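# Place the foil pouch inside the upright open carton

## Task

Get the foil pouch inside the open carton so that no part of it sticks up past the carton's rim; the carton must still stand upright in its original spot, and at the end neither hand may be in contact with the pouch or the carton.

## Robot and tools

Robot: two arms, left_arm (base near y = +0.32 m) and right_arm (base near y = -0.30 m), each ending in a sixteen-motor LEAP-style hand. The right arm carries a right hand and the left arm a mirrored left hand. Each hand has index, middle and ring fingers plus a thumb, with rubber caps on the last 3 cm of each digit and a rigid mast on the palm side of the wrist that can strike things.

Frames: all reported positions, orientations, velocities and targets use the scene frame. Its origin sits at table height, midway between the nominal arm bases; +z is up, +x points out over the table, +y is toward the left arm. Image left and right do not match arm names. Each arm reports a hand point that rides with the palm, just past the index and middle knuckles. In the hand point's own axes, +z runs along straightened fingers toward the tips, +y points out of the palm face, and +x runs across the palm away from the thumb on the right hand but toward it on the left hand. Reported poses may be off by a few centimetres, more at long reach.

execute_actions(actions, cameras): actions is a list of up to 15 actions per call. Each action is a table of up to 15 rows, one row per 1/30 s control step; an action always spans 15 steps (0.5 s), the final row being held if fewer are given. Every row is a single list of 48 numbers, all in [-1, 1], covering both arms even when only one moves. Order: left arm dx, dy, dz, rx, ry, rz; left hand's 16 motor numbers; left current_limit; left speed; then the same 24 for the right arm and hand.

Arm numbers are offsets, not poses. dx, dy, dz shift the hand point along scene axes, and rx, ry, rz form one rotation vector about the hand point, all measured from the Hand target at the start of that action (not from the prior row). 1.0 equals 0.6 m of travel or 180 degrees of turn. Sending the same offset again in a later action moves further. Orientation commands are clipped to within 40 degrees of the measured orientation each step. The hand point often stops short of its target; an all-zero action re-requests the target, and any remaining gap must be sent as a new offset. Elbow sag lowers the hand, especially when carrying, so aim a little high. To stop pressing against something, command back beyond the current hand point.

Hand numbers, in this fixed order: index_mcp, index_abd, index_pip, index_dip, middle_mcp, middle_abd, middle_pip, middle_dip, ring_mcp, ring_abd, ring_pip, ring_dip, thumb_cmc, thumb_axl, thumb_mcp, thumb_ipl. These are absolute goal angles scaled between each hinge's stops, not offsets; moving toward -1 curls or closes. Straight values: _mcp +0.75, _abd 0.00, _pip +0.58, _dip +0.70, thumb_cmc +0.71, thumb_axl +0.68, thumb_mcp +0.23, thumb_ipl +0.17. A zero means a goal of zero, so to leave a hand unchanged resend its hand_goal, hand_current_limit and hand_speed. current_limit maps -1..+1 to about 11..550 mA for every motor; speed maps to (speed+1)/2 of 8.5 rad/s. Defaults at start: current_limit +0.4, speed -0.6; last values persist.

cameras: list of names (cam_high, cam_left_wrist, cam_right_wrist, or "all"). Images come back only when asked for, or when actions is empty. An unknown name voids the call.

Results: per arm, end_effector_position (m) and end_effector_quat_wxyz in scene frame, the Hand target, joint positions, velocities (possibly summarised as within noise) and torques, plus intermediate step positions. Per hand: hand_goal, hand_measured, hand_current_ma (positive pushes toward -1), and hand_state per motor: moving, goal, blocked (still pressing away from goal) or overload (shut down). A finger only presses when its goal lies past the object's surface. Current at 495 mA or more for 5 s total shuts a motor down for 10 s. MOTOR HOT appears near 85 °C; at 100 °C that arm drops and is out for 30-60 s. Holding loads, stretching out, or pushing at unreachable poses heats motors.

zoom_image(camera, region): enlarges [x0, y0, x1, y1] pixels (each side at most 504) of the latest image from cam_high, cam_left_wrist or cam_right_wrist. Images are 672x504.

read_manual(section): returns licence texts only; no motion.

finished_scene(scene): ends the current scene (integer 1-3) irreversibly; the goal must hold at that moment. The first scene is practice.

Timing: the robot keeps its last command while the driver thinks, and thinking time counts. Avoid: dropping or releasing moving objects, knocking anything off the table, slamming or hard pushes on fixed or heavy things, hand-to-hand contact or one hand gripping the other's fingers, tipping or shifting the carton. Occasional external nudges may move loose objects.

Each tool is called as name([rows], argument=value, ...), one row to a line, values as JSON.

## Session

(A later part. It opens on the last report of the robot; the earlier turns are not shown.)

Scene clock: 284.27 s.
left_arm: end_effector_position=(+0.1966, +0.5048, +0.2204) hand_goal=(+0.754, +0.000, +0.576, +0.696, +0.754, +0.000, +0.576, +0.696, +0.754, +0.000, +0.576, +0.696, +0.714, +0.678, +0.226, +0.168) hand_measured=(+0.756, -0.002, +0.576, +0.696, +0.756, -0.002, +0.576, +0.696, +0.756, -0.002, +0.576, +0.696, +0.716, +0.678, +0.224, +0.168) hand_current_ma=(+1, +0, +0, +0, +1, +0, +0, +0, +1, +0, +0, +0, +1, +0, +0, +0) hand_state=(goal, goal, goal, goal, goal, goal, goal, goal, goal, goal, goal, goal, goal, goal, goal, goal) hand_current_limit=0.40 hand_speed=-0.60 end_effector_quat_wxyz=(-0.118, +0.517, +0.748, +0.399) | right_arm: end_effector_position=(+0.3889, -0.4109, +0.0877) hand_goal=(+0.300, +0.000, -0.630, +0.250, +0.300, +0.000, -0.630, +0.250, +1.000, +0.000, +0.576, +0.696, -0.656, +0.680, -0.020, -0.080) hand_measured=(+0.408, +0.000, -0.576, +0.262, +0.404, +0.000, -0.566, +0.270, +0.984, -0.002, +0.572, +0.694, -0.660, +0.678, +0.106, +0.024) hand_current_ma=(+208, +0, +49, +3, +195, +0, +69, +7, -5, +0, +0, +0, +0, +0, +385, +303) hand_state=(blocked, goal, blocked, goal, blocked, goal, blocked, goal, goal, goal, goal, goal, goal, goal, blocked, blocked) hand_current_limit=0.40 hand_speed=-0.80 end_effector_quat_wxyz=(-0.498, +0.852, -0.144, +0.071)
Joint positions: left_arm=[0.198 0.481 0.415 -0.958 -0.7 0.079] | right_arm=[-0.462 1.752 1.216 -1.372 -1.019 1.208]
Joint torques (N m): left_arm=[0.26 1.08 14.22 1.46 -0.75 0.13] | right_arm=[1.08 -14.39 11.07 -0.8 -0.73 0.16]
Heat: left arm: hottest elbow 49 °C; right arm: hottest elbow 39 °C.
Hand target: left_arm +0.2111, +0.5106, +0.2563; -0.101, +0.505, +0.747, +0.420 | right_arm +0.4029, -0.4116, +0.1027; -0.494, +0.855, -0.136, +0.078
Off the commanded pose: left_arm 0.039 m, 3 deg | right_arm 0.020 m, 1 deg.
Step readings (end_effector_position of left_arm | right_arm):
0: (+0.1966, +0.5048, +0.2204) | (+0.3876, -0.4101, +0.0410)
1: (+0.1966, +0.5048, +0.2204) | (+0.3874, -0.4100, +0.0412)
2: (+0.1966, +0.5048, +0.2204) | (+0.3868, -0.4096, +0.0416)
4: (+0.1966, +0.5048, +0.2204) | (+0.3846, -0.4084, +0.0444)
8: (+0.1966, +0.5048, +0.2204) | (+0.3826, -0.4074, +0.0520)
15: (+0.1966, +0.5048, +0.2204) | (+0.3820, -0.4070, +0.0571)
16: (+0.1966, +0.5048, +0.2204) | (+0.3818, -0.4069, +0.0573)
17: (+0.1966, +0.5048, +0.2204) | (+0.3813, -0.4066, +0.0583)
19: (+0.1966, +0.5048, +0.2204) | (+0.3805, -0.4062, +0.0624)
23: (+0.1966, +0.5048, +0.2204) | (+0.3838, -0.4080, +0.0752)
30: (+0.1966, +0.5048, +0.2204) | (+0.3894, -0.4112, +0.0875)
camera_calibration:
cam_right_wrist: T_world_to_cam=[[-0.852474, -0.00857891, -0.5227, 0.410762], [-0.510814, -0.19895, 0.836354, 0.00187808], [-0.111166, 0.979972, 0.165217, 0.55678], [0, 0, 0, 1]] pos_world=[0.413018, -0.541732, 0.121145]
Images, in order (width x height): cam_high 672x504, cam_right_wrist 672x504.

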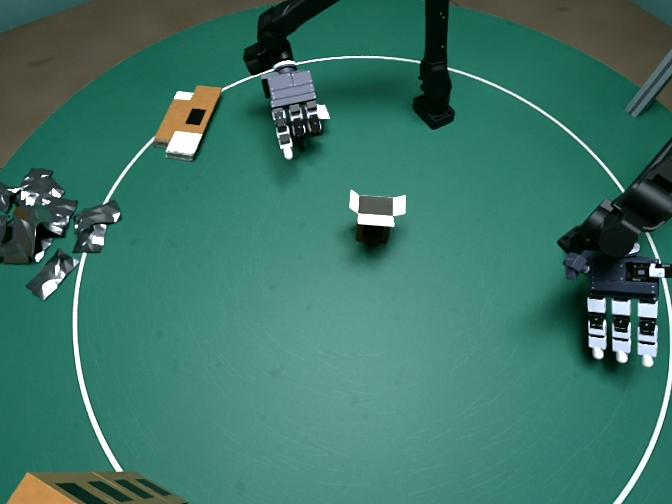

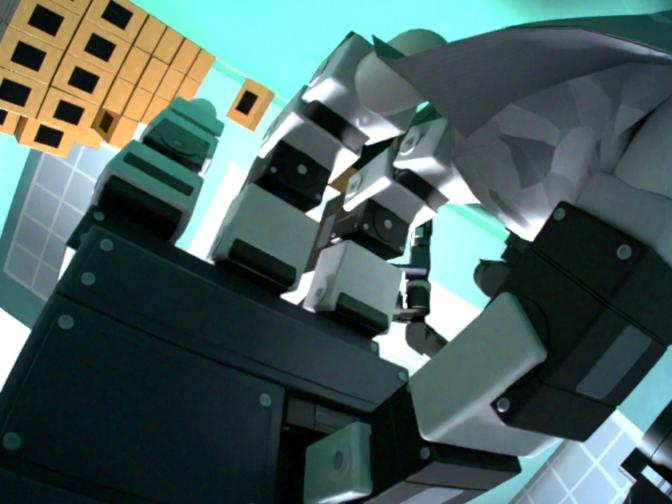

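execute_actions([
  [[0,0,0,0,0,0,0.754,0,0.576,0.696,0.754,0,0.576,0.696,0.754,0,0.576,0.696,0.714,0.678,0.226,0.168,0.4,-0.6,0,0,0.11,0,0,0,0.3,0,-0.63,0.25,0.3,0,-0.63,0.25,1,0,0.576,0.696,-0.657,0.68,-0.02,-0.08,0.4,-0.8]],
  [[0,0,0,0,0,0,0.754,0,0.576,0.696,0.754,0,0.576,0.696,0.754,0,0.576,0.696,0.714,0.678,0.226,0.168,0.4,-0.6,0,0,0.11,0,0,0,0.3,0,-0.63,0.25,0.3,0,-0.63,0.25,1,0,0.576,0.696,-0.657,0.68,-0.02,-0.08,0.4,-0.8]],
  [[0,0,0,0,0,0,0.754,0,0.576,0.696,0.754,0,0.576,0.696,0.754,0,0.576,0.696,0.714,0.678,0.226,0.168,0.4,-0.6,0,0.05,0.1,0.0152,-0.102,0.046,0.3,0,-0.63,0.25,0.3,0,-0.63,0.25,1,0,0.576,0.696,-0.657,0.68,-0.02,-0.08,0.4,-0.8]],
  [[0,0,0,0,0,0,0.754,0,0.576,0.696,0.754,0,0.576,0.696,0.754,0,0.576,0.696,0.714,0.678,0.226,0.168,0.4,-0.6,0,0.05,0.05,0.0152,-0.102,0.046,0.3,0,-0.63,0.25,0.3,0,-0.63,0.25,1,0,0.576,0.696,-0.657,0.68,-0.02,-0.08,0.4,-0.8]],
], cameras=["cam_high","cam_right_wrist"])

Scene clock: 311.27 s.
left_arm: end_effector_position=(+0.1966, +0.5048, +0.2204) hand_goal=(+0.754, +0.000, +0.576, +0.696, +0.754, +0.000, +0.576, +0.696, +0.754, +0.000, +0.576, +0.696, +0.714, +0.678, +0.226, +0.168) hand_measured=(+0.756, -0.002, +0.576, +0.696, +0.756, -0.002, +0.576, +0.696, +0.756, -0.002, +0.576, +0.696, +0.716, +0.678, +0.224, +0.168) hand_current_ma=(+1, +0, +0, +0, +1, +0, +0, +0, +1, +0, +0, +0, +1, +0, +0, +0) hand_state=(goal, goal, goal, goal, goal, goal, goal, goal, goal, goal, goal, goal, goal, goal, goal, goal) hand_current_limit=0.40 hand_speed=-0.60 end_effector_quat_wxyz=(-0.118, +0.517, +0.748, +0.399) | right_arm: end_effector_position=(+0.4009, -0.3571, +0.3201) hand_goal=(+0.300, +0.000, -0.630, +0.250, +0.300, +0.000, -0.630, +0.250, +1.000, +0.000, +0.576, +0.696, -0.656, +0.680, -0.020, -0.080) hand_measured=(+0.406, +0.000, -0.578, +0.260, +0.400, +0.000, -0.568, +0.270, +0.984, +0.000, +0.572, +0.694, -0.654, +0.678, +0.106, +0.024) hand_current_ma=(+204, +0, +45, +2, +182, +0, +66, +7, -5, +0, +0, +0, +0, +0, +385, +303) hand_state=(blocked, goal, blocked, goal, blocked, goal, blocked, goal, goal, goal, goal, goal, goal, goal, blocked, blocked) hand_current_limit=0.40 hand_speed=-0.80 end_effector_quat_wxyz=(-0.509, +0.800, +0.087, +0.306)
Joint positions: left_arm=[0.198 0.481 0.415 -0.958 -0.7 0.079] | right_arm=[-0.433 1.353 1.317 -1.687 -1.267 0.763]
Joint torques (N m): left_arm=[0.26 1.38 14.13 1.63 -0.74 0.12] | right_arm=[1.14 -9.11 10.15 -0.38 -1 -0.17]
Heat: left arm: hottest elbow 49 °C; right arm: hottest elbow 41 °C.
Hand target: left_arm +0.2111, +0.5106, +0.2563; -0.101, +0.505, +0.747, +0.420 | right_arm +0.4029, -0.3515, +0.3247; -0.557, +0.773, +0.145, +0.266
Off the commanded pose: left_arm 0.039 m, 3 deg | right_arm 0.008 m, 10 deg.
joint sent to its limit (right arm) — joint 4 (wrist pitch), lower limit. The joint targets are off in orientation, not in position.
Step readings (end_effector_position of left_arm | right_arm):
0: (+0.1966, +0.5048, +0.2204) | (+0.3889, -0.4109, +0.0877)
1: (+0.1966, +0.5048, +0.2204) | (+0.3887, -0.4107, +0.0880)
2: (+0.1966, +0.5048, +0.2204) | (+0.3873, -0.4100, +0.0900)
4: (+0.1966, +0.5048, +0.2204) | (+0.3835, -0.4079, +0.0991)
8: (+0.1966, +0.5048, +0.2204) | (+0.3843, -0.4084, +0.1285)
15: (+0.1966, +0.5048, +0.2204) | (+0.3927, -0.4130, +0.1587)
16: (+0.1966, +0.5048, +0.2204) | (+0.3922, -0.4127, +0.1591)
17: (+0.1966, +0.5048, +0.2204) | (+0.3901, -0.4116, +0.1610)
19: (+0.1966, +0.5048, +0.2204) | (+0.3860, -0.4093, +0.1695)
23: (+0.1966, +0.5048, +0.2204) | (+0.3889, -0.4110, +0.1946)
30: (+0.1966, +0.5048, +0.2204) | (+0.3932, -0.4133, +0.2194)
31: (+0.1966, +0.5048, +0.2204) | (+0.3935, -0.4127, +0.2200)
32: (+0.1966, +0.5048, +0.2204) | (+0.3957, -0.4103, +0.2224)
34: (+0.1966, +0.5048, +0.2204) | (+0.3997, -0.4033, +0.2321)
38: (+0.1966, +0.5048, +0.2204) | (+0.3983, -0.3916, +0.2667)
45: (+0.1966, +0.5048, +0.2204) | (+0.3949, -0.3838, +0.2987)
46: (+0.1966, +0.5048, +0.2204) | (+0.3960, -0.3835, +0.2979)
47: (+0.1966, +0.5048, +0.2204) | (+0.3981, -0.3807, +0.2983)
49: (+0.1966, +0.5048, +0.2204) | (+0.4003, -0.3734, +0.2994)
53: (+0.1966, +0.5048, +0.2204) | (+0.3969, -0.3611, +0.3041)
60: (+0.1966, +0.5048, +0.2204) | (+0.3988, -0.3564, +0.3196)
camera_calibration:
cam_right_wrist: T_world_to_cam=[[-0.34893, -0.124797, -0.928802, 0.429647], [-0.882963, -0.288342, 0.370452, 0.0907568], [-0.314044, 0.94936, -0.00957969, 0.593338], [0, 0, 0, 1]] pos_world=[0.416386, -0.483504, 0.37112]
Images, in order (width x height): cam_high 672x504, cam_right_wrist 672x504.

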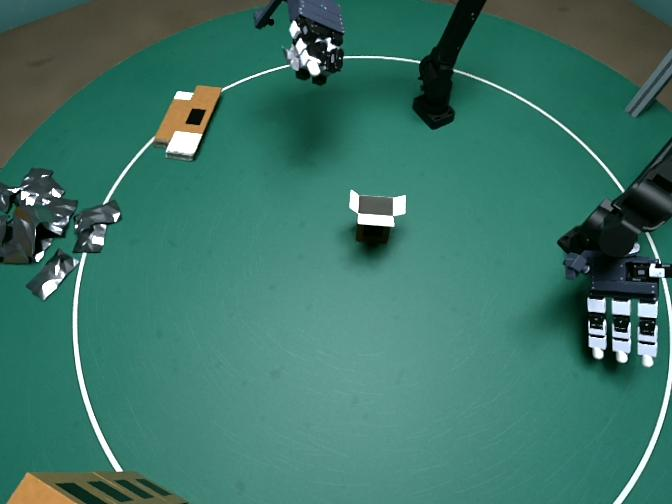

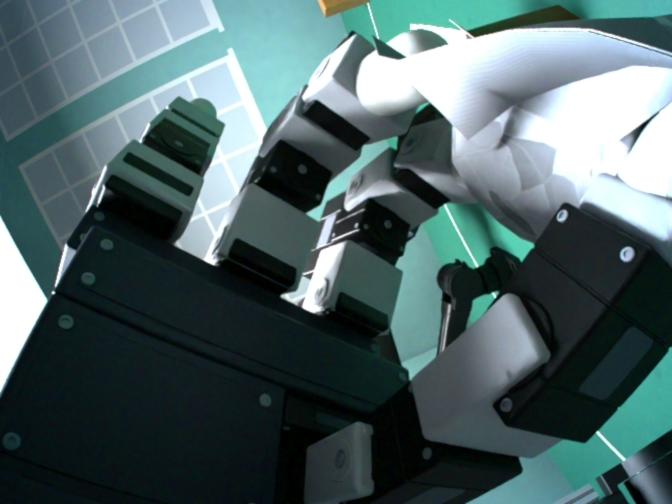

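execute_actions([
  [[0,0,0,0,0,0,0.754,0,0.576,0.696,0.754,0,0.576,0.696,0.754,0,0.576,0.696,0.714,0.678,0.226,0.168,0.4,-0.6,-0.01,0.15,0.01,0,0,0,0.3,0,-0.63,0.25,0.3,0,-0.63,0.25,1,0,0.576,0.696,-0.657,0.68,-0.02,-0.08,0.4,-0.8]],
  [[0,0,0,0,0,0,0.754,0,0.576,0.696,0.754,0,0.576,0.696,0.754,0,0.576,0.696,0.714,0.678,0.226,0.168,0.4,-0.6,-0.01,0.15,0.01,0,0,0,0.3,0,-0.63,0.25,0.3,0,-0.63,0.25,1,0,0.576,0.696,-0.657,0.68,-0.02,-0.08,0.4,-0.8]],
  [[0,0,0,0,0,0,0.754,0,0.576,0.696,0.754,0,0.576,0.696,0.754,0,0.576,0.696,0.714,0.678,0.226,0.168,0.4,-0.6,-0.01,0.13,0.01,0.01,-0.07,0.03,0.3,0,-0.63,0.25,0.3,0,-0.63,0.25,1,0,0.576,0.696,-0.657,0.68,-0.02,-0.08,0.4,-0.8]],
  [[0,0,0,0,0,0,0.754,0,0.576,0.696,0.754,0,0.576,0.696,0.754,0,0.576,0.696,0.714,0.678,0.226,0.168,0.4,-0.6,-0.01,0.1,0.01,0.0152,-0.102,0.046,0.3,0,-0.63,0.25,0.3,0,-0.63,0.25,1,0,0.576,0.696,-0.657,0.68,-0.02,-0.08,0.4,-0.8]],
], cameras=["cam_high","cam_right_wrist"])

zoom_image(camera="cam_high", region=[280, 60, 480, 260])

Scene clock: 318.70 s.
left_arm: end_effector_position=(+0.1966, +0.5048, +0.2204) hand_goal=(+0.754, +0.000, +0.576, +0.696, +0.754, +0.000, +0.576, +0.696, +0.754, +0.000, +0.576, +0.696, +0.714, +0.678, +0.226, +0.168) hand_measured=(+0.756, -0.002, +0.576, +0.696, +0.756, -0.002, +0.576, +0.696, +0.756, -0.002, +0.576, +0.696, +0.716, +0.678, +0.224, +0.168) hand_current_ma=(+1, +0, +0, +0, +1, +0, +0, +0, +1, +0, +0, +0, +1, +0, +0, +0) hand_state=(goal, goal, goal, goal, goal, goal, goal, goal, goal, goal, goal, goal, goal, goal, goal, goal) hand_current_limit=0.40 hand_speed=-0.60 end_effector_quat_wxyz=(-0.118, +0.517, +0.748, +0.399) | right_arm: end_effector_position=(+0.3813, -0.0401, +0.3353) hand_goal=(+0.300, +0.000, -0.630, +0.250, +0.300, +0.000, -0.630, +0.250, +1.000, +0.000, +0.576, +0.696, -0.656, +0.680, -0.020, -0.080) hand_measured=(+0.406, +0.000, -0.582, +0.258, +0.398, +0.000, -0.570, +0.270, +0.988, +0.002, +0.572, +0.694, -0.648, +0.678, +0.106, +0.024) hand_current_ma=(+204, +0, +41, +1, +173, +0, +62, +7, -3, +0, +0, +0, +1, +0, +385, +303) hand_state=(blocked, goal, blocked, goal, blocked, goal, blocked, goal, goal, goal, goal, goal, goal, goal, blocked, blocked) hand_current_limit=0.40 hand_speed=-0.80 end_effector_quat_wxyz=(-0.552, +0.645, +0.368, +0.379)
Joint positions: left_arm=[0.198 0.481 0.415 -0.958 -0.7 0.079] | right_arm=[0.339 1.054 0.834 -0.059 -1.182 1.763]
Joint torques (N m): left_arm=[0.5 1.38 14.3 1.48 -0.76 0.11] | right_arm=[1.08 -7.47 11.66 1.98 -0.05 -0.06]
Heat: left arm: hottest elbow 49 °C; right arm: hottest elbow 41 °C.
Hand target: left_arm +0.2111, +0.5106, +0.2563; -0.101, +0.505, +0.747, +0.420 | right_arm +0.3789, -0.0335, +0.3487; -0.555, +0.630, +0.368, +0.400
Off the commanded pose: left_arm 0.039 m, 3 deg | right_arm 0.015 m, 3 deg.
Step readings (end_effector_position of left_arm | right_arm):
0: (+0.1966, +0.5048, +0.2204) | (+0.4010, -0.3571, +0.3201)
1: (+0.1966, +0.5048, +0.2204) | (+0.4011, -0.3560, +0.3202)
2: (+0.1966, +0.5048, +0.2204) | (+0.4014, -0.3527, +0.3203)
4: (+0.1966, +0.5048, +0.2204) | (+0.4013, -0.3347, +0.3198)
8: (+0.1966, +0.5048, +0.2204) | (+0.3973, -0.2846, +0.3184)
15: (+0.1966, +0.5048, +0.2204) | (+0.3964, -0.2637, +0.3224)
16: (+0.1966, +0.5048, +0.2204) | (+0.3970, -0.2635, +0.3226)
17: (+0.1966, +0.5048, +0.2204) | (+0.3983, -0.2608, +0.3232)
19: (+0.1966, +0.5048, +0.2204) | (+0.3993, -0.2443, +0.3242)
23: (+0.1966, +0.5048, +0.2204) | (+0.3919, -0.1951, +0.3261)
30: (+0.1966, +0.5048, +0.2204) | (+0.3951, -0.1753, +0.3316)
31: (+0.1966, +0.5048, +0.2204) | (+0.3961, -0.1754, +0.3314)
32: (+0.1966, +0.5048, +0.2204) | (+0.3974, -0.1737, +0.3315)
34: (+0.1966, +0.5048, +0.2204) | (+0.3962, -0.1588, +0.3313)
38: (+0.1966, +0.5048, +0.2204) | (+0.3832, -0.1144, +0.3309)
45: (+0.1966, +0.5048, +0.2204) | (+0.3892, -0.0988, +0.3349)
46: (+0.1966, +0.5048, +0.2204) | (+0.3905, -0.0990, +0.3351)
47: (+0.1966, +0.5048, +0.2204) | (+0.3916, -0.0975, +0.3360)
49: (+0.1966, +0.5048, +0.2204) | (+0.3892, -0.0851, +0.3374)
53: (+0.1966, +0.5048, +0.2204) | (+0.3751, -0.0507, +0.3362)
60: (+0.1966, +0.5048, +0.2204) | (+0.3808, -0.0392, +0.3359)
camera_calibration:
cam_right_wrist: T_world_to_cam=[[0.195238, -0.0921222, -0.97642, 0.286264], [-0.740418, -0.666732, -0.085145, 0.242402], [-0.643167, 0.739582, -0.198381, 0.46673], [0, 0, 0, 1]] pos_world=[0.423774, -0.157197, 0.392744]
Images, in order (width x height): cam_high 672x504, cam_right_wrist 672x504.

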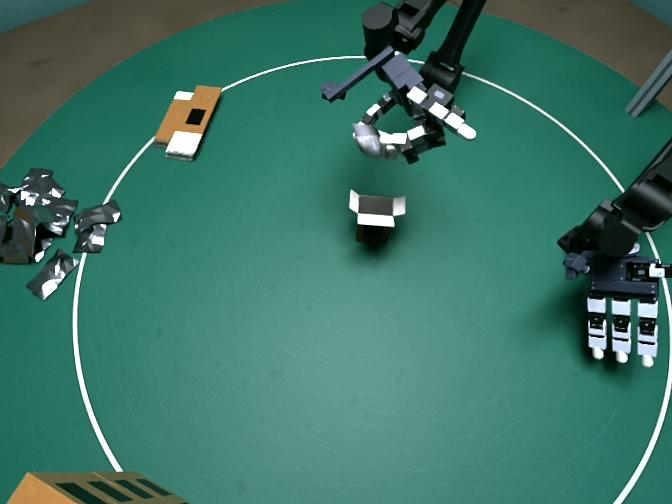

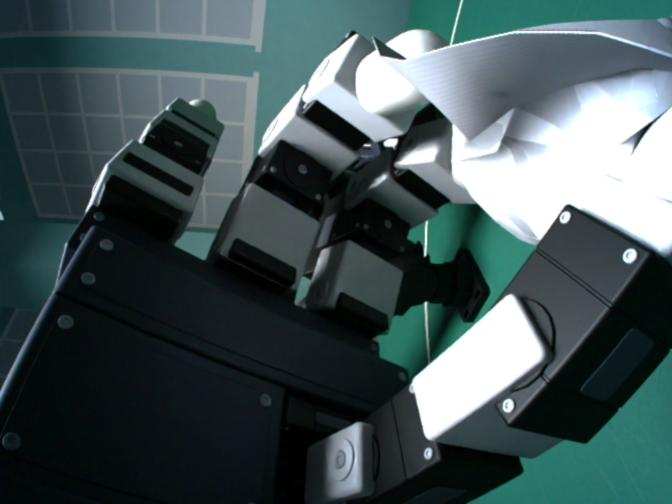

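Scaled by 2.520 from the camera's 672x504 image, which has a finer 960x720 frame.

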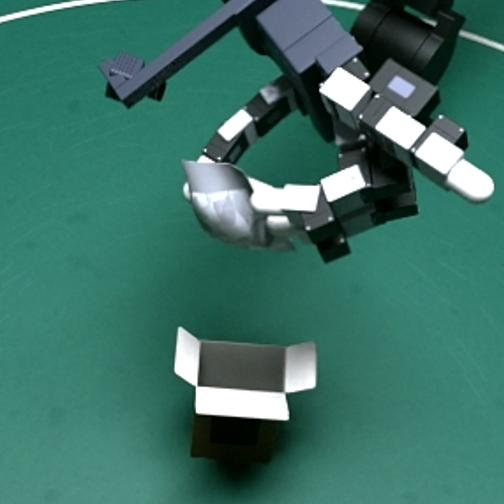

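execute_actions([
  [[0,0,0,0,0,0,0.754,0,0.576,0.696,0.754,0,0.576,0.696,0.754,0,0.576,0.696,0.714,0.678,0.226,0.168,0.4,-0.6,-0.003,0.04,0,0.0097,-0.0662,0.0306,0.3,0,-0.63,0.25,0.3,0,-0.63,0.25,1,0,0.576,0.696,-0.657,0.68,-0.02,-0.08,0.4,-0.8]],
  [[0,0,0,0,0,0,0.754,0,0.576,0.696,0.754,0,0.576,0.696,0.754,0,0.576,0.696,0.714,0.678,0.226,0.168,0.4,-0.6,-0.003,0.038,0,0.0097,-0.0662,0.0306,0.3,0,-0.63,0.25,0.3,0,-0.63,0.25,1,0,0.576,0.696,-0.657,0.68,-0.02,-0.08,0.4,-0.8]],
], cameras=["cam_high","cam_right_wrist"])

zoom_image(camera="cam_high", region=[290, 90, 450, 250])

Scene clock: 326.53 s.
left_arm: end_effector_position=(+0.1966, +0.5048, +0.2204) hand_goal=(+0.754, +0.000, +0.576, +0.696, +0.754, +0.000, +0.576, +0.696, +0.754, +0.000, +0.576, +0.696, +0.714, +0.678, +0.226, +0.168) hand_measured=(+0.756, -0.002, +0.576, +0.696, +0.756, -0.002, +0.576, +0.696, +0.756, -0.002, +0.576, +0.696, +0.716, +0.678, +0.224, +0.168) hand_current_ma=(+1, +0, +0, +0, +1, +0, +0, +0, +1, +0, +0, +0, +1, +0, +0, +0) hand_state=(goal, goal, goal, goal, goal, goal, goal, goal, goal, goal, goal, goal, goal, goal, goal, goal) hand_current_limit=0.40 hand_speed=-0.60 end_effector_quat_wxyz=(-0.118, +0.517, +0.748, +0.399) | right_arm: end_effector_position=(+0.3757, +0.0069, +0.3379) hand_goal=(+0.300, +0.000, -0.630, +0.250, +0.300, +0.000, -0.630, +0.250, +1.000, +0.000, +0.576, +0.696, -0.656, +0.680, -0.020, -0.080) hand_measured=(+0.406, +0.000, -0.582, +0.256, +0.398, +0.000, -0.570, +0.270, +0.996, +0.002, +0.572, +0.694, -0.646, +0.678, +0.106, +0.024) hand_current_ma=(+204, +0, +39, +1, +173, +0, +60, +7, +0, +0, +0, +0, +2, +0, +385, +303) hand_state=(blocked, goal, blocked, goal, blocked, goal, blocked, goal, goal, goal, goal, goal, goal, goal, blocked, blocked) hand_current_limit=0.40 hand_speed=-0.80 end_effector_quat_wxyz=(+0.527, -0.498, -0.507, -0.466)
Joint positions: left_arm=[0.198 0.481 0.415 -0.958 -0.7 0.079] | right_arm=[0.415 1.145 0.726 0.388 -1.273 1.594]
Joint torques (N m): left_arm=[0.32 1.32 13.97 1.48 -0.74 0.11] | right_arm=[0.5 -6.83 11.28 1.94 -0.13 -0.32]
Heat: left arm: hottest elbow 49 °C; right arm: hottest elbow 41 °C.
Hand target: left_arm +0.2111, +0.5106, +0.2563; -0.101, +0.505, +0.747, +0.420 | right_arm +0.3753, +0.0133, +0.3487; +0.522, -0.479, -0.520, -0.477
Off the commanded pose: left_arm 0.039 m, 3 deg | right_arm 0.012 m, 3 deg.
Step readings (end_effector_position of left_arm | right_arm):
0: (+0.1966, +0.5048, +0.2204) | (+0.3812, -0.0401, +0.3353)
1: (+0.1966, +0.5048, +0.2204) | (+0.3812, -0.0399, +0.3352)
2: (+0.1966, +0.5048, +0.2204) | (+0.3816, -0.0388, +0.3363)
4: (+0.1966, +0.5048, +0.2204) | (+0.3799, -0.0336, +0.3383)
8: (+0.1966, +0.5048, +0.2204) | (+0.3724, -0.0210, +0.3378)
15: (+0.1966, +0.5048, +0.2204) | (+0.3757, -0.0162, +0.3396)
16: (+0.1966, +0.5048, +0.2204) | (+0.3759, -0.0158, +0.3401)
17: (+0.1966, +0.5048, +0.2204) | (+0.3757, -0.0145, +0.3416)
19: (+0.1966, +0.5048, +0.2204) | (+0.3746, -0.0099, +0.3436)
23: (+0.1966, +0.5048, +0.2204) | (+0.3726, +0.0019, +0.3395)
30: (+0.1966, +0.5048, +0.2204) | (+0.3755, +0.0066, +0.3346)
camera_calibration:
cam_right_wrist: T_world_to_cam=[[0.562838, 0.0589328, -0.824463, 0.103621], [-0.514986, -0.755195, -0.405548, 0.293957], [-0.646531, 0.652845, -0.394703, 0.497068], [0, 0, 0, 1]] pos_world=[0.414432, -0.10862, 0.40084]
Images, in order (width x height): cam_high 672x504, cam_right_wrist 672x504.

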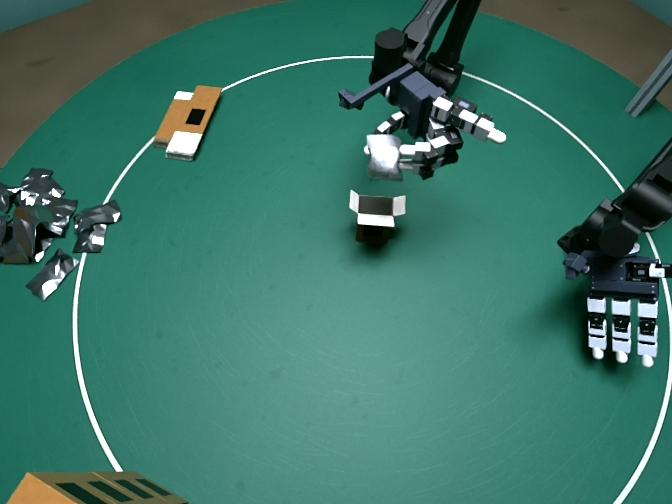

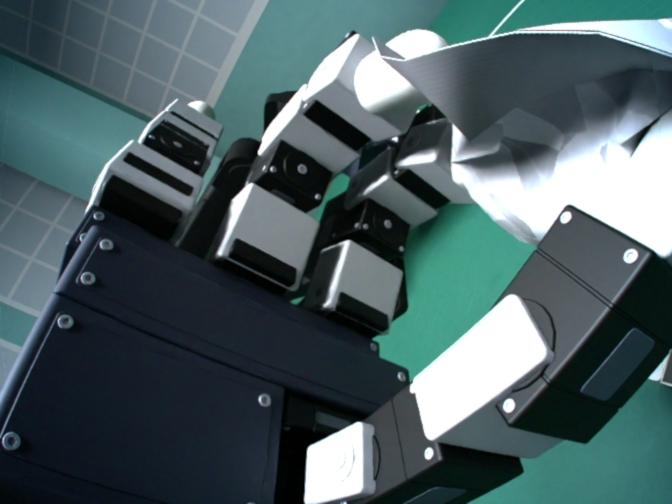

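Scaled by 3.150 from the camera's 672x504 image, which has a finer 960x720 frame.

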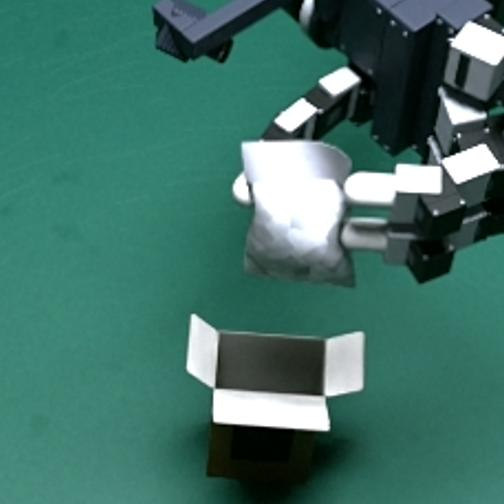

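execute_actions([
  [[0,0,0,0,0,0,0.754,0,0.576,0.696,0.754,0,0.576,0.696,0.754,0,0.576,0.696,0.714,0.678,0.226,0.168,0.4,-0.6,0.013,-0.01,-0.04,0,0,0,0.3,0,-0.63,0.25,0.3,0,-0.63,0.25,1,0,0.576,0.696,-0.657,0.68,-0.02,-0.08,0.4,-0.8]],
  [[0,0,0,0,0,0,0.754,0,0.576,0.696,0.754,0,0.576,0.696,0.754,0,0.576,0.696,0.714,0.678,0.226,0.168,0.4,-0.6,0,0,-0.05,0,0,0,0.3,0,-0.63,0.25,0.3,0,-0.63,0.25,1,0,0.576,0.696,-0.657,0.68,-0.02,-0.08,0.4,-0.8]],
  [[0,0,0,0,0,0,0.754,0,0.576,0.696,0.754,0,0.576,0.696,0.754,0,0.576,0.696,0.714,0.678,0.226,0.168,0.4,-0.6,0,0,-0.05,0,0,0,0.3,0,-0.63,0.25,0.3,0,-0.63,0.25,1,0,0.576,0.696,-0.657,0.68,-0.02,-0.08,0.4,-0.8]],
], cameras=["cam_high","cam_right_wrist"])

zoom_image(camera="cam_high", region=[320, 140, 440, 260])

Scene clock: 336.00 s.
left_arm: end_effector_position=(+0.1966, +0.5048, +0.2204) hand_goal=(+0.754, +0.000, +0.576, +0.696, +0.754, +0.000, +0.576, +0.696, +0.754, +0.000, +0.576, +0.696, +0.714, +0.678, +0.226, +0.168) hand_measured=(+0.756, -0.002, +0.576, +0.696, +0.756, -0.002, +0.576, +0.696, +0.756, -0.002, +0.576, +0.696, +0.716, +0.678, +0.224, +0.168) hand_current_ma=(+1, +0, +0, +0, +1, +0, +0, +0, +1, +0, +0, +0, +1, +0, +0, +0) hand_state=(goal, goal, goal, goal, goal, goal, goal, goal, goal, goal, goal, goal, goal, goal, goal, goal) hand_current_limit=0.40 hand_speed=-0.60 end_effector_quat_wxyz=(-0.118, +0.517, +0.748, +0.399) | right_arm: end_effector_position=(+0.3767, +0.0105, +0.2559) hand_goal=(+0.300, +0.000, -0.630, +0.250, +0.300, +0.000, -0.630, +0.250, +1.000, +0.000, +0.576, +0.696, -0.656, +0.680, -0.020, -0.080) hand_measured=(+0.406, +0.000, -0.582, +0.256, +0.398, +0.000, -0.570, +0.270, +0.996, +0.002, +0.574, +0.694, -0.646, +0.678, +0.106, +0.024) hand_current_ma=(+204, +0, +39, +1, +173, +0, +59, +7, +0, +0, +0, +0, +2, +0, +385, +303) hand_state=(blocked, goal, blocked, goal, blocked, goal, blocked, goal, goal, goal, goal, goal, goal, goal, blocked, blocked) hand_current_limit=0.40 hand_speed=-0.80 end_effector_quat_wxyz=(+0.528, -0.486, -0.518, -0.465)
Joint positions: left_arm=[0.198 0.481 0.415 -0.958 -0.7 0.079] | right_arm=[0.415 1.315 0.605 0.674 -1.297 1.567]
Joint torques (N m): left_arm=[0.56 1.08 14.05 1.33 -0.73 0.14] | right_arm=[-1.26 -7.94 9.7 2.02 -0.09 -0.18]
Heat: left arm: hottest elbow 49 °C; right arm: hottest elbow 40 °C.
Hand target: left_arm +0.2111, +0.5106, +0.2563; -0.101, +0.505, +0.747, +0.420 | right_arm +0.3831, +0.0073, +0.2646; +0.522, -0.479, -0.520, -0.477
Off the commanded pose: left_arm 0.039 m, 3 deg | right_arm 0.011 m, 2 deg.
Step readings (end_effector_position of left_arm | right_arm):
0: (+0.1966, +0.5048, +0.2204) | (+0.3757, +0.0069, +0.3379)
1: (+0.1966, +0.5048, +0.2204) | (+0.3756, +0.0070, +0.3382)
2: (+0.1966, +0.5048, +0.2204) | (+0.3752, +0.0074, +0.3380)
4: (+0.1966, +0.5048, +0.2204) | (+0.3747, +0.0084, +0.3360)
8: (+0.1966, +0.5048, +0.2204) | (+0.3757, +0.0098, +0.3220)
15: (+0.1966, +0.5048, +0.2204) | (+0.3767, +0.0105, +0.3114)
16: (+0.1966, +0.5048, +0.2204) | (+0.3769, +0.0105, +0.3122)
17: (+0.1966, +0.5048, +0.2204) | (+0.3768, +0.0105, +0.3125)
19: (+0.1966, +0.5048, +0.2204) | (+0.3766, +0.0104, +0.3105)
23: (+0.1966, +0.5048, +0.2204) | (+0.3759, +0.0101, +0.2940)
30: (+0.1966, +0.5048, +0.2204) | (+0.3765, +0.0103, +0.2821)
31: (+0.1966, +0.5048, +0.2204) | (+0.3766, +0.0104, +0.2831)
32: (+0.1966, +0.5048, +0.2204) | (+0.3767, +0.0104, +0.2835)
34: (+0.1966, +0.5048, +0.2204) | (+0.3768, +0.0105, +0.2817)
38: (+0.1966, +0.5048, +0.2204) | (+0.3763, +0.0102, +0.2646)
45: (+0.1966, +0.5048, +0.2204) | (+0.3764, +0.0103, +0.2530)
camera_calibration:
cam_right_wrist: T_world_to_cam=[[0.578735, 0.0733303, -0.812212, 0.026034], [-0.488025, -0.766792, -0.416968, 0.256796], [-0.653374, 0.637693, -0.407982, 0.469208], [0, 0, 0, 1]] pos_world=[0.416824, -0.10421, 0.319649]
Images, in order (width x height): cam_high 672x504, cam_right_wrist 672x504.

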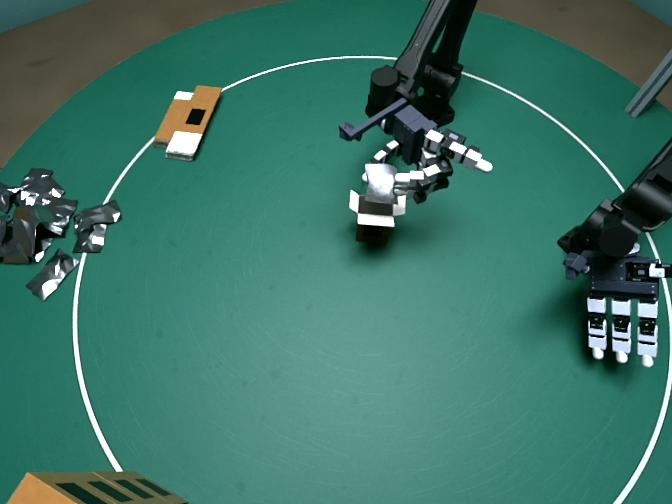

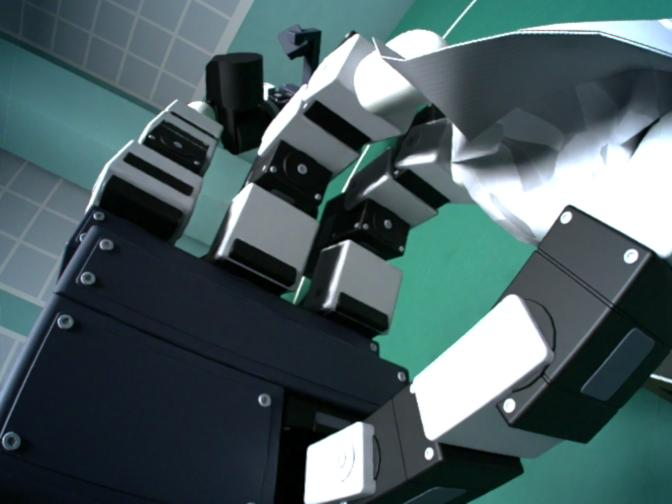

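Scaled by 4.200 from the camera's 672x504 image, which has a finer 960x720 frame.

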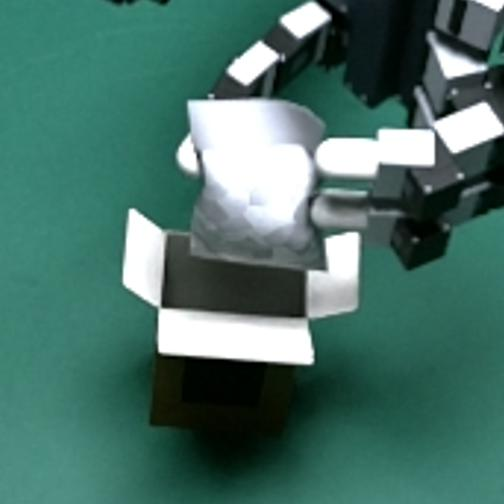

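execute_actions([
  [[0,0,0,0,0,0,0.754,0,0.576,0.696,0.754,0,0.576,0.696,0.754,0,0.576,0.696,0.714,0.678,0.226,0.168,0.4,-0.6,0.005,-0.022,-0.01,0,0,0,0.3,0,-0.63,0.25,0.3,0,-0.63,0.25,1,0,0.576,0.696,-0.657,0.68,-0.02,-0.08,0.4,-0.8]],
  [[0,0,0,0,0,0,0.754,0,0.576,0.696,0.754,0,0.576,0.696,0.754,0,0.576,0.696,0.714,0.678,0.226,0.168,0.4,-0.6,0,0,-0.025,0,0,0,0.3,0,-0.63,0.25,0.3,0,-0.63,0.25,1,0,0.576,0.696,-0.657,0.68,-0.02,-0.08,0.4,-0.8]],
], cameras=["cam_high","cam_right_wrist"])

zoom_image(camera="cam_high", region=[320, 140, 440, 260])

Scene clock: 342.53 s.
left_arm: end_effector_position=(+0.1966, +0.5048, +0.2204) hand_goal=(+0.754, +0.000, +0.576, +0.696, +0.754, +0.000, +0.576, +0.696, +0.754, +0.000, +0.576, +0.696, +0.714, +0.678, +0.226, +0.168) hand_measured=(+0.756, -0.002, +0.576, +0.696, +0.756, -0.002, +0.576, +0.696, +0.756, -0.002, +0.576, +0.696, +0.716, +0.678, +0.224, +0.168) hand_current_ma=(+1, +0, +0, +0, +1, +0, +0, +0, +1, +0, +0, +0, +1, +0, +0, +0) hand_state=(goal, goal, goal, goal, goal, goal, goal, goal, goal, goal, goal, goal, goal, goal, goal, goal) hand_current_limit=0.40 hand_speed=-0.60 end_effector_quat_wxyz=(-0.118, +0.517, +0.748, +0.399) | right_arm: end_effector_position=(+0.3797, -0.0018, +0.2377) hand_goal=(+0.300, +0.000, -0.630, +0.250, +0.300, +0.000, -0.630, +0.250, +1.000, +0.000, +0.576, +0.696, -0.656, +0.680, -0.020, -0.080) hand_measured=(+0.406, +0.000, -0.582, +0.256, +0.398, +0.000, -0.572, +0.270, +0.998, +0.002, +0.574, +0.694, -0.646, +0.678, +0.106, +0.024) hand_current_ma=(+204, +0, +38, +1, +173, +0, +59, +7, +0, +0, +0, +0, +2, +0, +385, +303) hand_state=(blocked, goal, blocked, goal, blocked, goal, blocked, goal, goal, goal, goal, goal, goal, goal, blocked, blocked) hand_current_limit=0.40 hand_speed=-0.80 end_effector_quat_wxyz=(+0.527, -0.484, -0.519, -0.467)
Joint positions: left_arm=[0.198 0.481 0.415 -0.958 -0.7 0.079] | right_arm=[0.379 1.362 0.577 0.755 -1.334 1.567]
Joint torques (N m): left_arm=[-0.03 1.44 14.05 1.59 -0.69 0.13] | right_arm=[-0.79 -8 8.87 1.8 -0.09 -0.13]
Heat: left arm: hottest elbow 49 °C; right arm: hottest elbow 40 °C.
Hand target: left_arm +0.2111, +0.5106, +0.2563; -0.101, +0.505, +0.747, +0.420 | right_arm +0.3861, -0.0059, +0.2437; +0.522, -0.479, -0.520, -0.477
Off the commanded pose: left_arm 0.039 m, 3 deg | right_arm 0.010 m, 1 deg.
Step readings (end_effector_position of left_arm | right_arm):
0: (+0.1966, +0.5048, +0.2204) | (+0.3767, +0.0105, +0.2560)
1: (+0.1966, +0.5048, +0.2204) | (+0.3764, +0.0106, +0.2560)
2: (+0.1966, +0.5048, +0.2204) | (+0.3760, +0.0102, +0.2562)
4: (+0.1966, +0.5048, +0.2204) | (+0.3750, +0.0085, +0.2567)
8: (+0.1966, +0.5048, +0.2204) | (+0.3778, +0.0015, +0.2554)
15: (+0.1966, +0.5048, +0.2204) | (+0.3800, -0.0017, +0.2544)
16: (+0.1966, +0.5048, +0.2204) | (+0.3800, -0.0016, +0.2545)
17: (+0.1966, +0.5048, +0.2204) | (+0.3801, -0.0016, +0.2543)
19: (+0.1966, +0.5048, +0.2204) | (+0.3801, -0.0016, +0.2521)
23: (+0.1966, +0.5048, +0.2204) | (+0.3798, -0.0017, +0.2413)
30: (+0.1966, +0.5048, +0.2204) | (+0.3795, -0.0018, +0.2364)
camera_calibration:
cam_right_wrist: T_world_to_cam=[[0.583469, 0.0770714, -0.80847, 0.0076965], [-0.484388, -0.766012, -0.422604, 0.241323], [-0.651868, 0.63819, -0.409611, 0.471291], [0, 0, 0, 1]] pos_world=[0.419623, -0.11651, 0.301253]
Images, in order (width x height): cam_high 672x504, cam_right_wrist 672x504.

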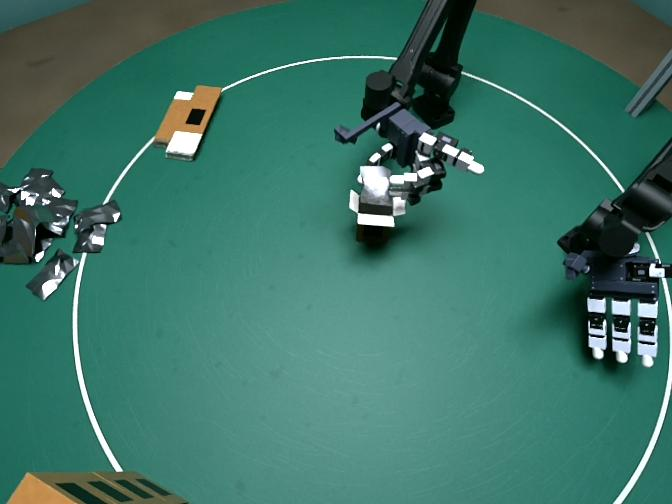

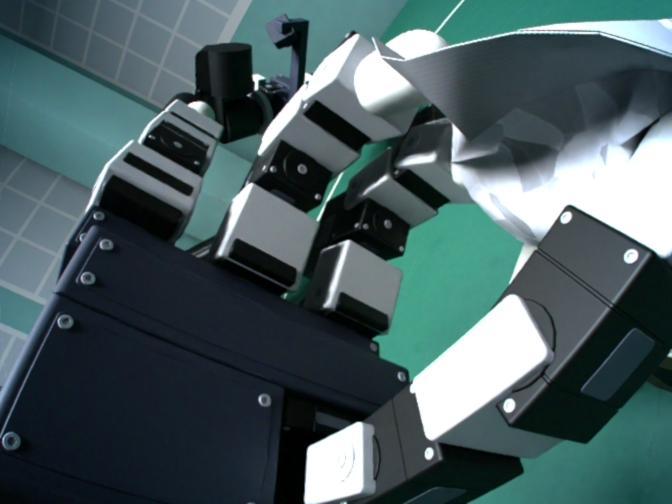

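Scaled by 4.200 from the camera's 672x504 image, which has a finer 960x720 frame.

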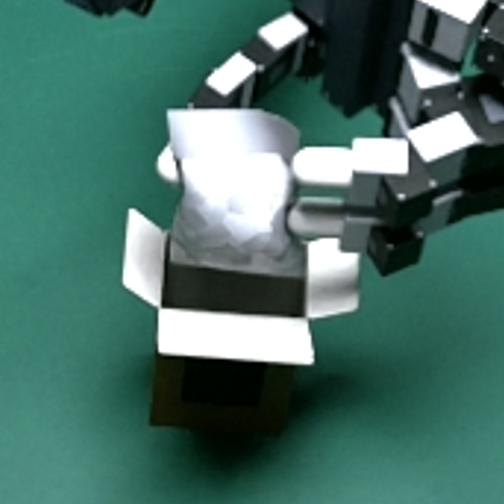

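execute_actions([
  [[0,0,0,0,0,0,0.754,0,0.576,0.696,0.754,0,0.576,0.696,0.754,0,0.576,0.696,0.714,0.678,0.226,0.168,0.4,-0.6,0,0,-0.035,0,0,0,0.3,0,-0.63,0.25,0.3,0,-0.63,0.25,1,0,0.576,0.696,-0.657,0.68,-0.02,-0.08,0.4,-0.8]],
  [[0,0,0,0,0,0,0.754,0,0.576,0.696,0.754,0,0.576,0.696,0.754,0,0.576,0.696,0.714,0.678,0.226,0.168,0.4,-0.6,0,0,-0.035,0,0,0,0.3,0,-0.63,0.25,0.3,0,-0.63,0.25,1,0,0.576,0.696,-0.657,0.68,-0.02,-0.08,0.4,-0.8]],
], cameras=["cam_high","cam_right_wrist"])

zoom_image(camera="cam_high", region=[320, 140, 440, 260])

Scene clock: 348.37 s.
left_arm: end_effector_position=(+0.1966, +0.5048, +0.2204) hand_goal=(+0.754, +0.000, +0.576, +0.696, +0.754, +0.000, +0.576, +0.696, +0.754, +0.000, +0.576, +0.696, +0.714, +0.678, +0.226, +0.168) hand_measured=(+0.756, -0.002, +0.576, +0.696, +0.756, -0.002, +0.576, +0.696, +0.756, -0.002, +0.576, +0.696, +0.716, +0.678, +0.224, +0.168) hand_current_ma=(+1, +0, +0, +0, +1, +0, +0, +0, +1, +0, +0, +0, +1, +0, +0, +0) hand_state=(goal, goal, goal, goal, goal, goal, goal, goal, goal, goal, goal, goal, goal, goal, goal, goal) hand_current_limit=0.40 hand_speed=-0.60 end_effector_quat_wxyz=(-0.118, +0.517, +0.748, +0.399) | right_arm: end_effector_position=(+0.3797, -0.0017, +0.1967) hand_goal=(+0.300, +0.000, -0.630, +0.250, +0.300, +0.000, -0.630, +0.250, +1.000, +0.000, +0.576, +0.696, -0.656, +0.680, -0.020, -0.080) hand_measured=(+0.406, +0.000, -0.582, +0.256, +0.398, +0.000, -0.572, +0.270, +0.998, +0.002, +0.574, +0.694, -0.646, +0.678, +0.106, +0.024) hand_current_ma=(+204, +0, +38, +1, +173, +0, +59, +7, +0, +0, +0, +0, +2, +0, +385, +303) hand_state=(blocked, goal, blocked, goal, blocked, goal, blocked, goal, goal, goal, goal, goal, goal, goal, blocked, blocked) hand_current_limit=0.40 hand_speed=-0.80 end_effector_quat_wxyz=(+0.527, -0.484, -0.519, -0.467)
Joint positions: left_arm=[0.198 0.481 0.415 -0.958 -0.7 0.079] | right_arm=[0.379 1.482 0.538 0.913 -1.335 1.565]
Joint torques (N m): left_arm=[-0.03 0.85 14.2 1.63 -0.73 0.15] | right_arm=[-1.14 -8.35 7.6 1.85 -0.09 -0.14]
Heat: left arm: hottest elbow 50 °C; right arm: hottest elbow 40 °C.
Hand target: left_arm +0.2111, +0.5106, +0.2563; -0.101, +0.505, +0.747, +0.420 | right_arm +0.3862, -0.0059, +0.2018; +0.522, -0.479, -0.520, -0.477
Off the commanded pose: left_arm 0.039 m, 3 deg | right_arm 0.009 m, 1 deg.
Step readings (end_effector_position of left_arm | right_arm):
0: (+0.1966, +0.5048, +0.2204) | (+0.3797, -0.0018, +0.2377)
1: (+0.1966, +0.5048, +0.2204) | (+0.3798, -0.0017, +0.2377)
2: (+0.1966, +0.5048, +0.2204) | (+0.3798, -0.0017, +0.2377)
4: (+0.1966, +0.5048, +0.2204) | (+0.3802, -0.0016, +0.2350)
8: (+0.1966, +0.5048, +0.2204) | (+0.3798, -0.0017, +0.2211)
15: (+0.1966, +0.5048, +0.2204) | (+0.3792, -0.0019, +0.2144)
16: (+0.1966, +0.5048, +0.2204) | (+0.3793, -0.0019, +0.2152)
17: (+0.1966, +0.5048, +0.2204) | (+0.3794, -0.0018, +0.2154)
19: (+0.1966, +0.5048, +0.2204) | (+0.3802, -0.0016, +0.2136)
23: (+0.1966, +0.5048, +0.2204) | (+0.3801, -0.0016, +0.2009)
30: (+0.1966, +0.5048, +0.2204) | (+0.3793, -0.0018, +0.1943)
camera_calibration:
cam_right_wrist: T_world_to_cam=[[0.583234, 0.0770075, -0.808646, -0.0253725], [-0.484173, -0.766376, -0.42219, 0.223804], [-0.652239, 0.63776, -0.409691, 0.454688], [0, 0, 0, 1]] pos_world=[0.419723, -0.11651, 0.260253]
Images, in order (width x height): cam_high 672x504, cam_right_wrist 672x504.

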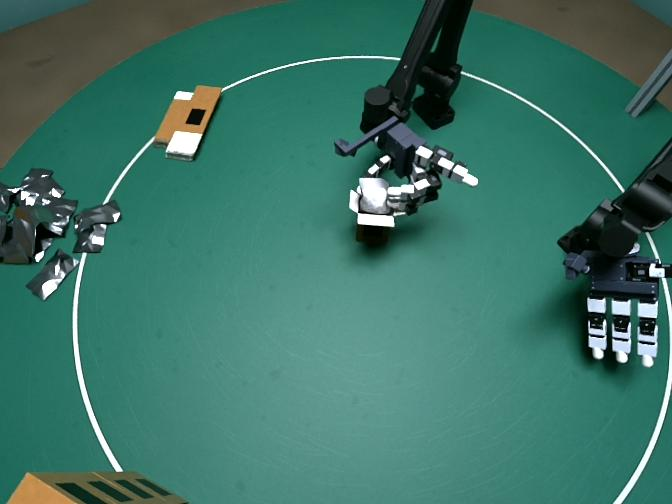

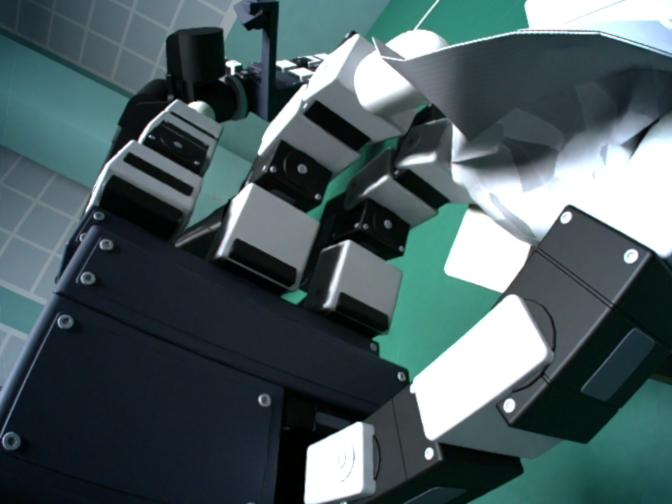

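Scaled by 4.200 from the camera's 672x504 image, which has a finer 960x720 frame.

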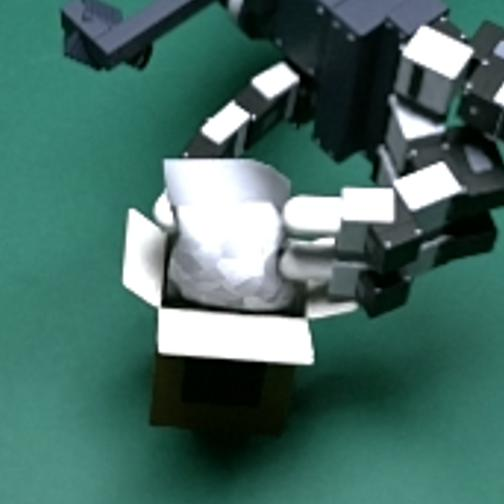

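execute_actions([
  [[0,0,0,0,0,0,0.754,0,0.576,0.696,0.754,0,0.576,0.696,0.754,0,0.576,0.696,0.714,0.678,0.226,0.168,0.4,-0.6,0,0,0,0,0,0,0.3,0,-0.63,0.25,0.15,0,-0.7,0.2,1,0,0.576,0.696,-0.657,0.68,-0.02,-0.08,0.4,-0.8]],
  [[0,0,0,0,0,0,0.754,0,0.576,0.696,0.754,0,0.576,0.696,0.754,0,0.576,0.696,0.714,0.678,0.226,0.168,0.4,-0.6,0,0,0,0,0,0,0.65,0,-0.5,0.25,0.15,0,-0.7,0.2,1,0,0.576,0.696,-0.657,0.68,-0.02,-0.08,0.4,-0.8]],
  [[0,0,0,0,0,0,0.754,0,0.576,0.696,0.754,0,0.576,0.696,0.754,0,0.576,0.696,0.714,0.678,0.226,0.168,0.4,-0.6,0,0,0,0,0,0,1,0,0.2,0.6,0.15,0,-0.7,0.2,1,0,0.576,0.696,-0.657,0.68,-0.02,-0.08,0.4,-0.7]],
], cameras=["cam_high","cam_right_wrist"])

zoom_image(camera="cam_high", region=[320, 140, 440, 260])

Scene clock: 354.97 s.
left_arm: end_effector_position=(+0.1966, +0.5048, +0.2204) hand_goal=(+0.754, +0.000, +0.576, +0.696, +0.754, +0.000, +0.576, +0.696, +0.754, +0.000, +0.576, +0.696, +0.714, +0.678, +0.226, +0.168) hand_measured=(+0.756, -0.002, +0.576, +0.696, +0.756, -0.002, +0.576, +0.696, +0.756, -0.002, +0.576, +0.696, +0.716, +0.678, +0.224, +0.168) hand_current_ma=(+1, +0, +0, +0, +1, +0, +0, +0, +1, +0, +0, +0, +1, +0, +0, +0) hand_state=(goal, goal, goal, goal, goal, goal, goal, goal, goal, goal, goal, goal, goal, goal, goal, goal) hand_current_limit=0.40 hand_speed=-0.60 end_effector_quat_wxyz=(-0.118, +0.517, +0.748, +0.399) | right_arm: end_effector_position=(+0.3799, -0.0015, +0.1991) hand_goal=(+1.000, +0.000, +0.200, +0.600, +0.150, +0.000, -0.700, +0.200, +1.000, +0.000, +0.576, +0.696, -0.656, +0.680, -0.020, -0.080) hand_measured=(+0.998, +0.002, +0.198, +0.598, +0.152, +0.000, -0.698, +0.202, +0.998, +0.002, +0.574, +0.694, -0.640, +0.682, -0.018, -0.078) hand_current_ma=(+0, +0, +0, +0, +0, +0, +0, +0, +0, +0, +0, +0, +6, +0, +0, +0) hand_state=(goal, goal, goal, goal, goal, goal, goal, goal, goal, goal, goal, goal, goal, goal, goal, goal) hand_current_limit=0.40 hand_speed=-0.70 end_effector_quat_wxyz=(+0.526, -0.480, -0.521, -0.471)
Joint positions: left_arm=[0.198 0.481 0.415 -0.958 -0.7 0.079] | right_arm=[0.379 1.483 0.538 0.927 -1.335 1.567]
Joint torques (N m): left_arm=[-0.32 0.73 14.15 1.57 -0.71 0.11] | right_arm=[-1.61 -8.12 7.73 1.69 -0.08 -0.05]
Heat: left arm: hottest elbow 50 °C; right arm: hottest elbow 40 °C.
Hand target: left_arm +0.2111, +0.5106, +0.2563; -0.101, +0.505, +0.747, +0.420 | right_arm +0.3862, -0.0059, +0.2017; +0.522, -0.479, -0.520, -0.478
Off the commanded pose: left_arm 0.039 m, 3 deg | right_arm 0.008 m, 1 deg.
Step readings (end_effector_position of left_arm | right_arm):
0: (+0.1966, +0.5048, +0.2204) | (+0.3797, -0.0017, +0.1967)
1: (+0.1966, +0.5048, +0.2204) | (+0.3797, -0.0017, +0.1967)
2: (+0.1966, +0.5048, +0.2204) | (+0.3797, -0.0017, +0.1968)
4: (+0.1966, +0.5048, +0.2204) | (+0.3798, -0.0017, +0.1972)
8: (+0.1966, +0.5048, +0.2204) | (+0.3798, -0.0017, +0.1979)
15: (+0.1966, +0.5048, +0.2204) | (+0.3799, -0.0016, +0.1982)
16: (+0.1966, +0.5048, +0.2204) | (+0.3799, -0.0016, +0.1982)
17: (+0.1966, +0.5048, +0.2204) | (+0.3799, -0.0016, +0.1982)
19: (+0.1966, +0.5048, +0.2204) | (+0.3799, -0.0016, +0.1982)
23: (+0.1966, +0.5048, +0.2204) | (+0.3797, -0.0016, +0.1980)
30: (+0.1966, +0.5048, +0.2204) | (+0.3797, -0.0016, +0.1980)
31: (+0.1966, +0.5048, +0.2204) | (+0.3797, -0.0016, +0.1980)
32: (+0.1966, +0.5048, +0.2204) | (+0.3798, -0.0016, +0.1982)
34: (+0.1966, +0.5048, +0.2204) | (+0.3798, -0.0016, +0.1986)
38: (+0.1966, +0.5048, +0.2204) | (+0.3799, -0.0016, +0.1989)
45: (+0.1966, +0.5048, +0.2204) | (+0.3799, -0.0015, +0.1990)
camera_calibration:
cam_right_wrist: T_world_to_cam=[[0.592072, 0.080881, -0.801816, -0.0281821], [-0.478867, -0.764938, -0.430762, 0.224771], [-0.64818, 0.639005, -0.414167, 0.454966], [0, 0, 0, 1]] pos_world=[0.419221, -0.11651, 0.262658]
Images, in order (width x height): cam_high 672x504, cam_right_wrist 672x504.

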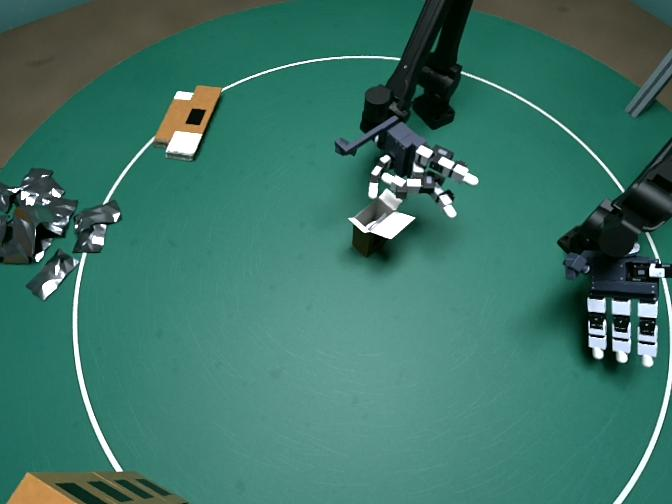

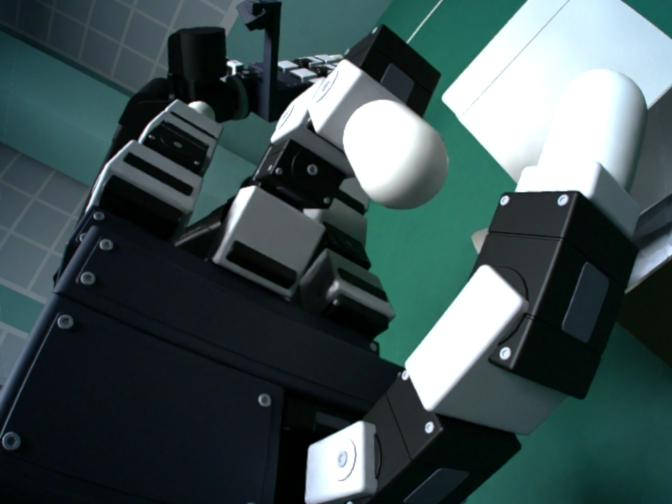

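Scaled by 4.200 from the camera's 672x504 image, which has a finer 960x720 frame.

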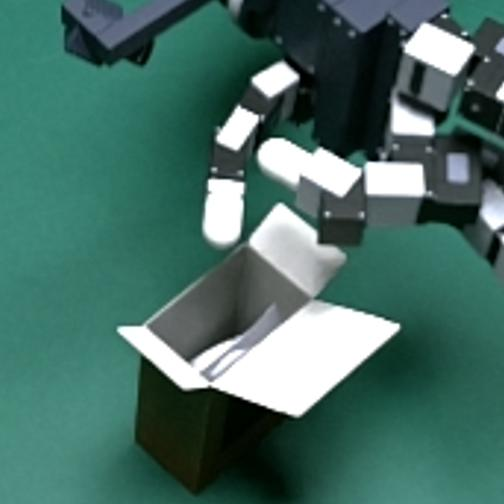

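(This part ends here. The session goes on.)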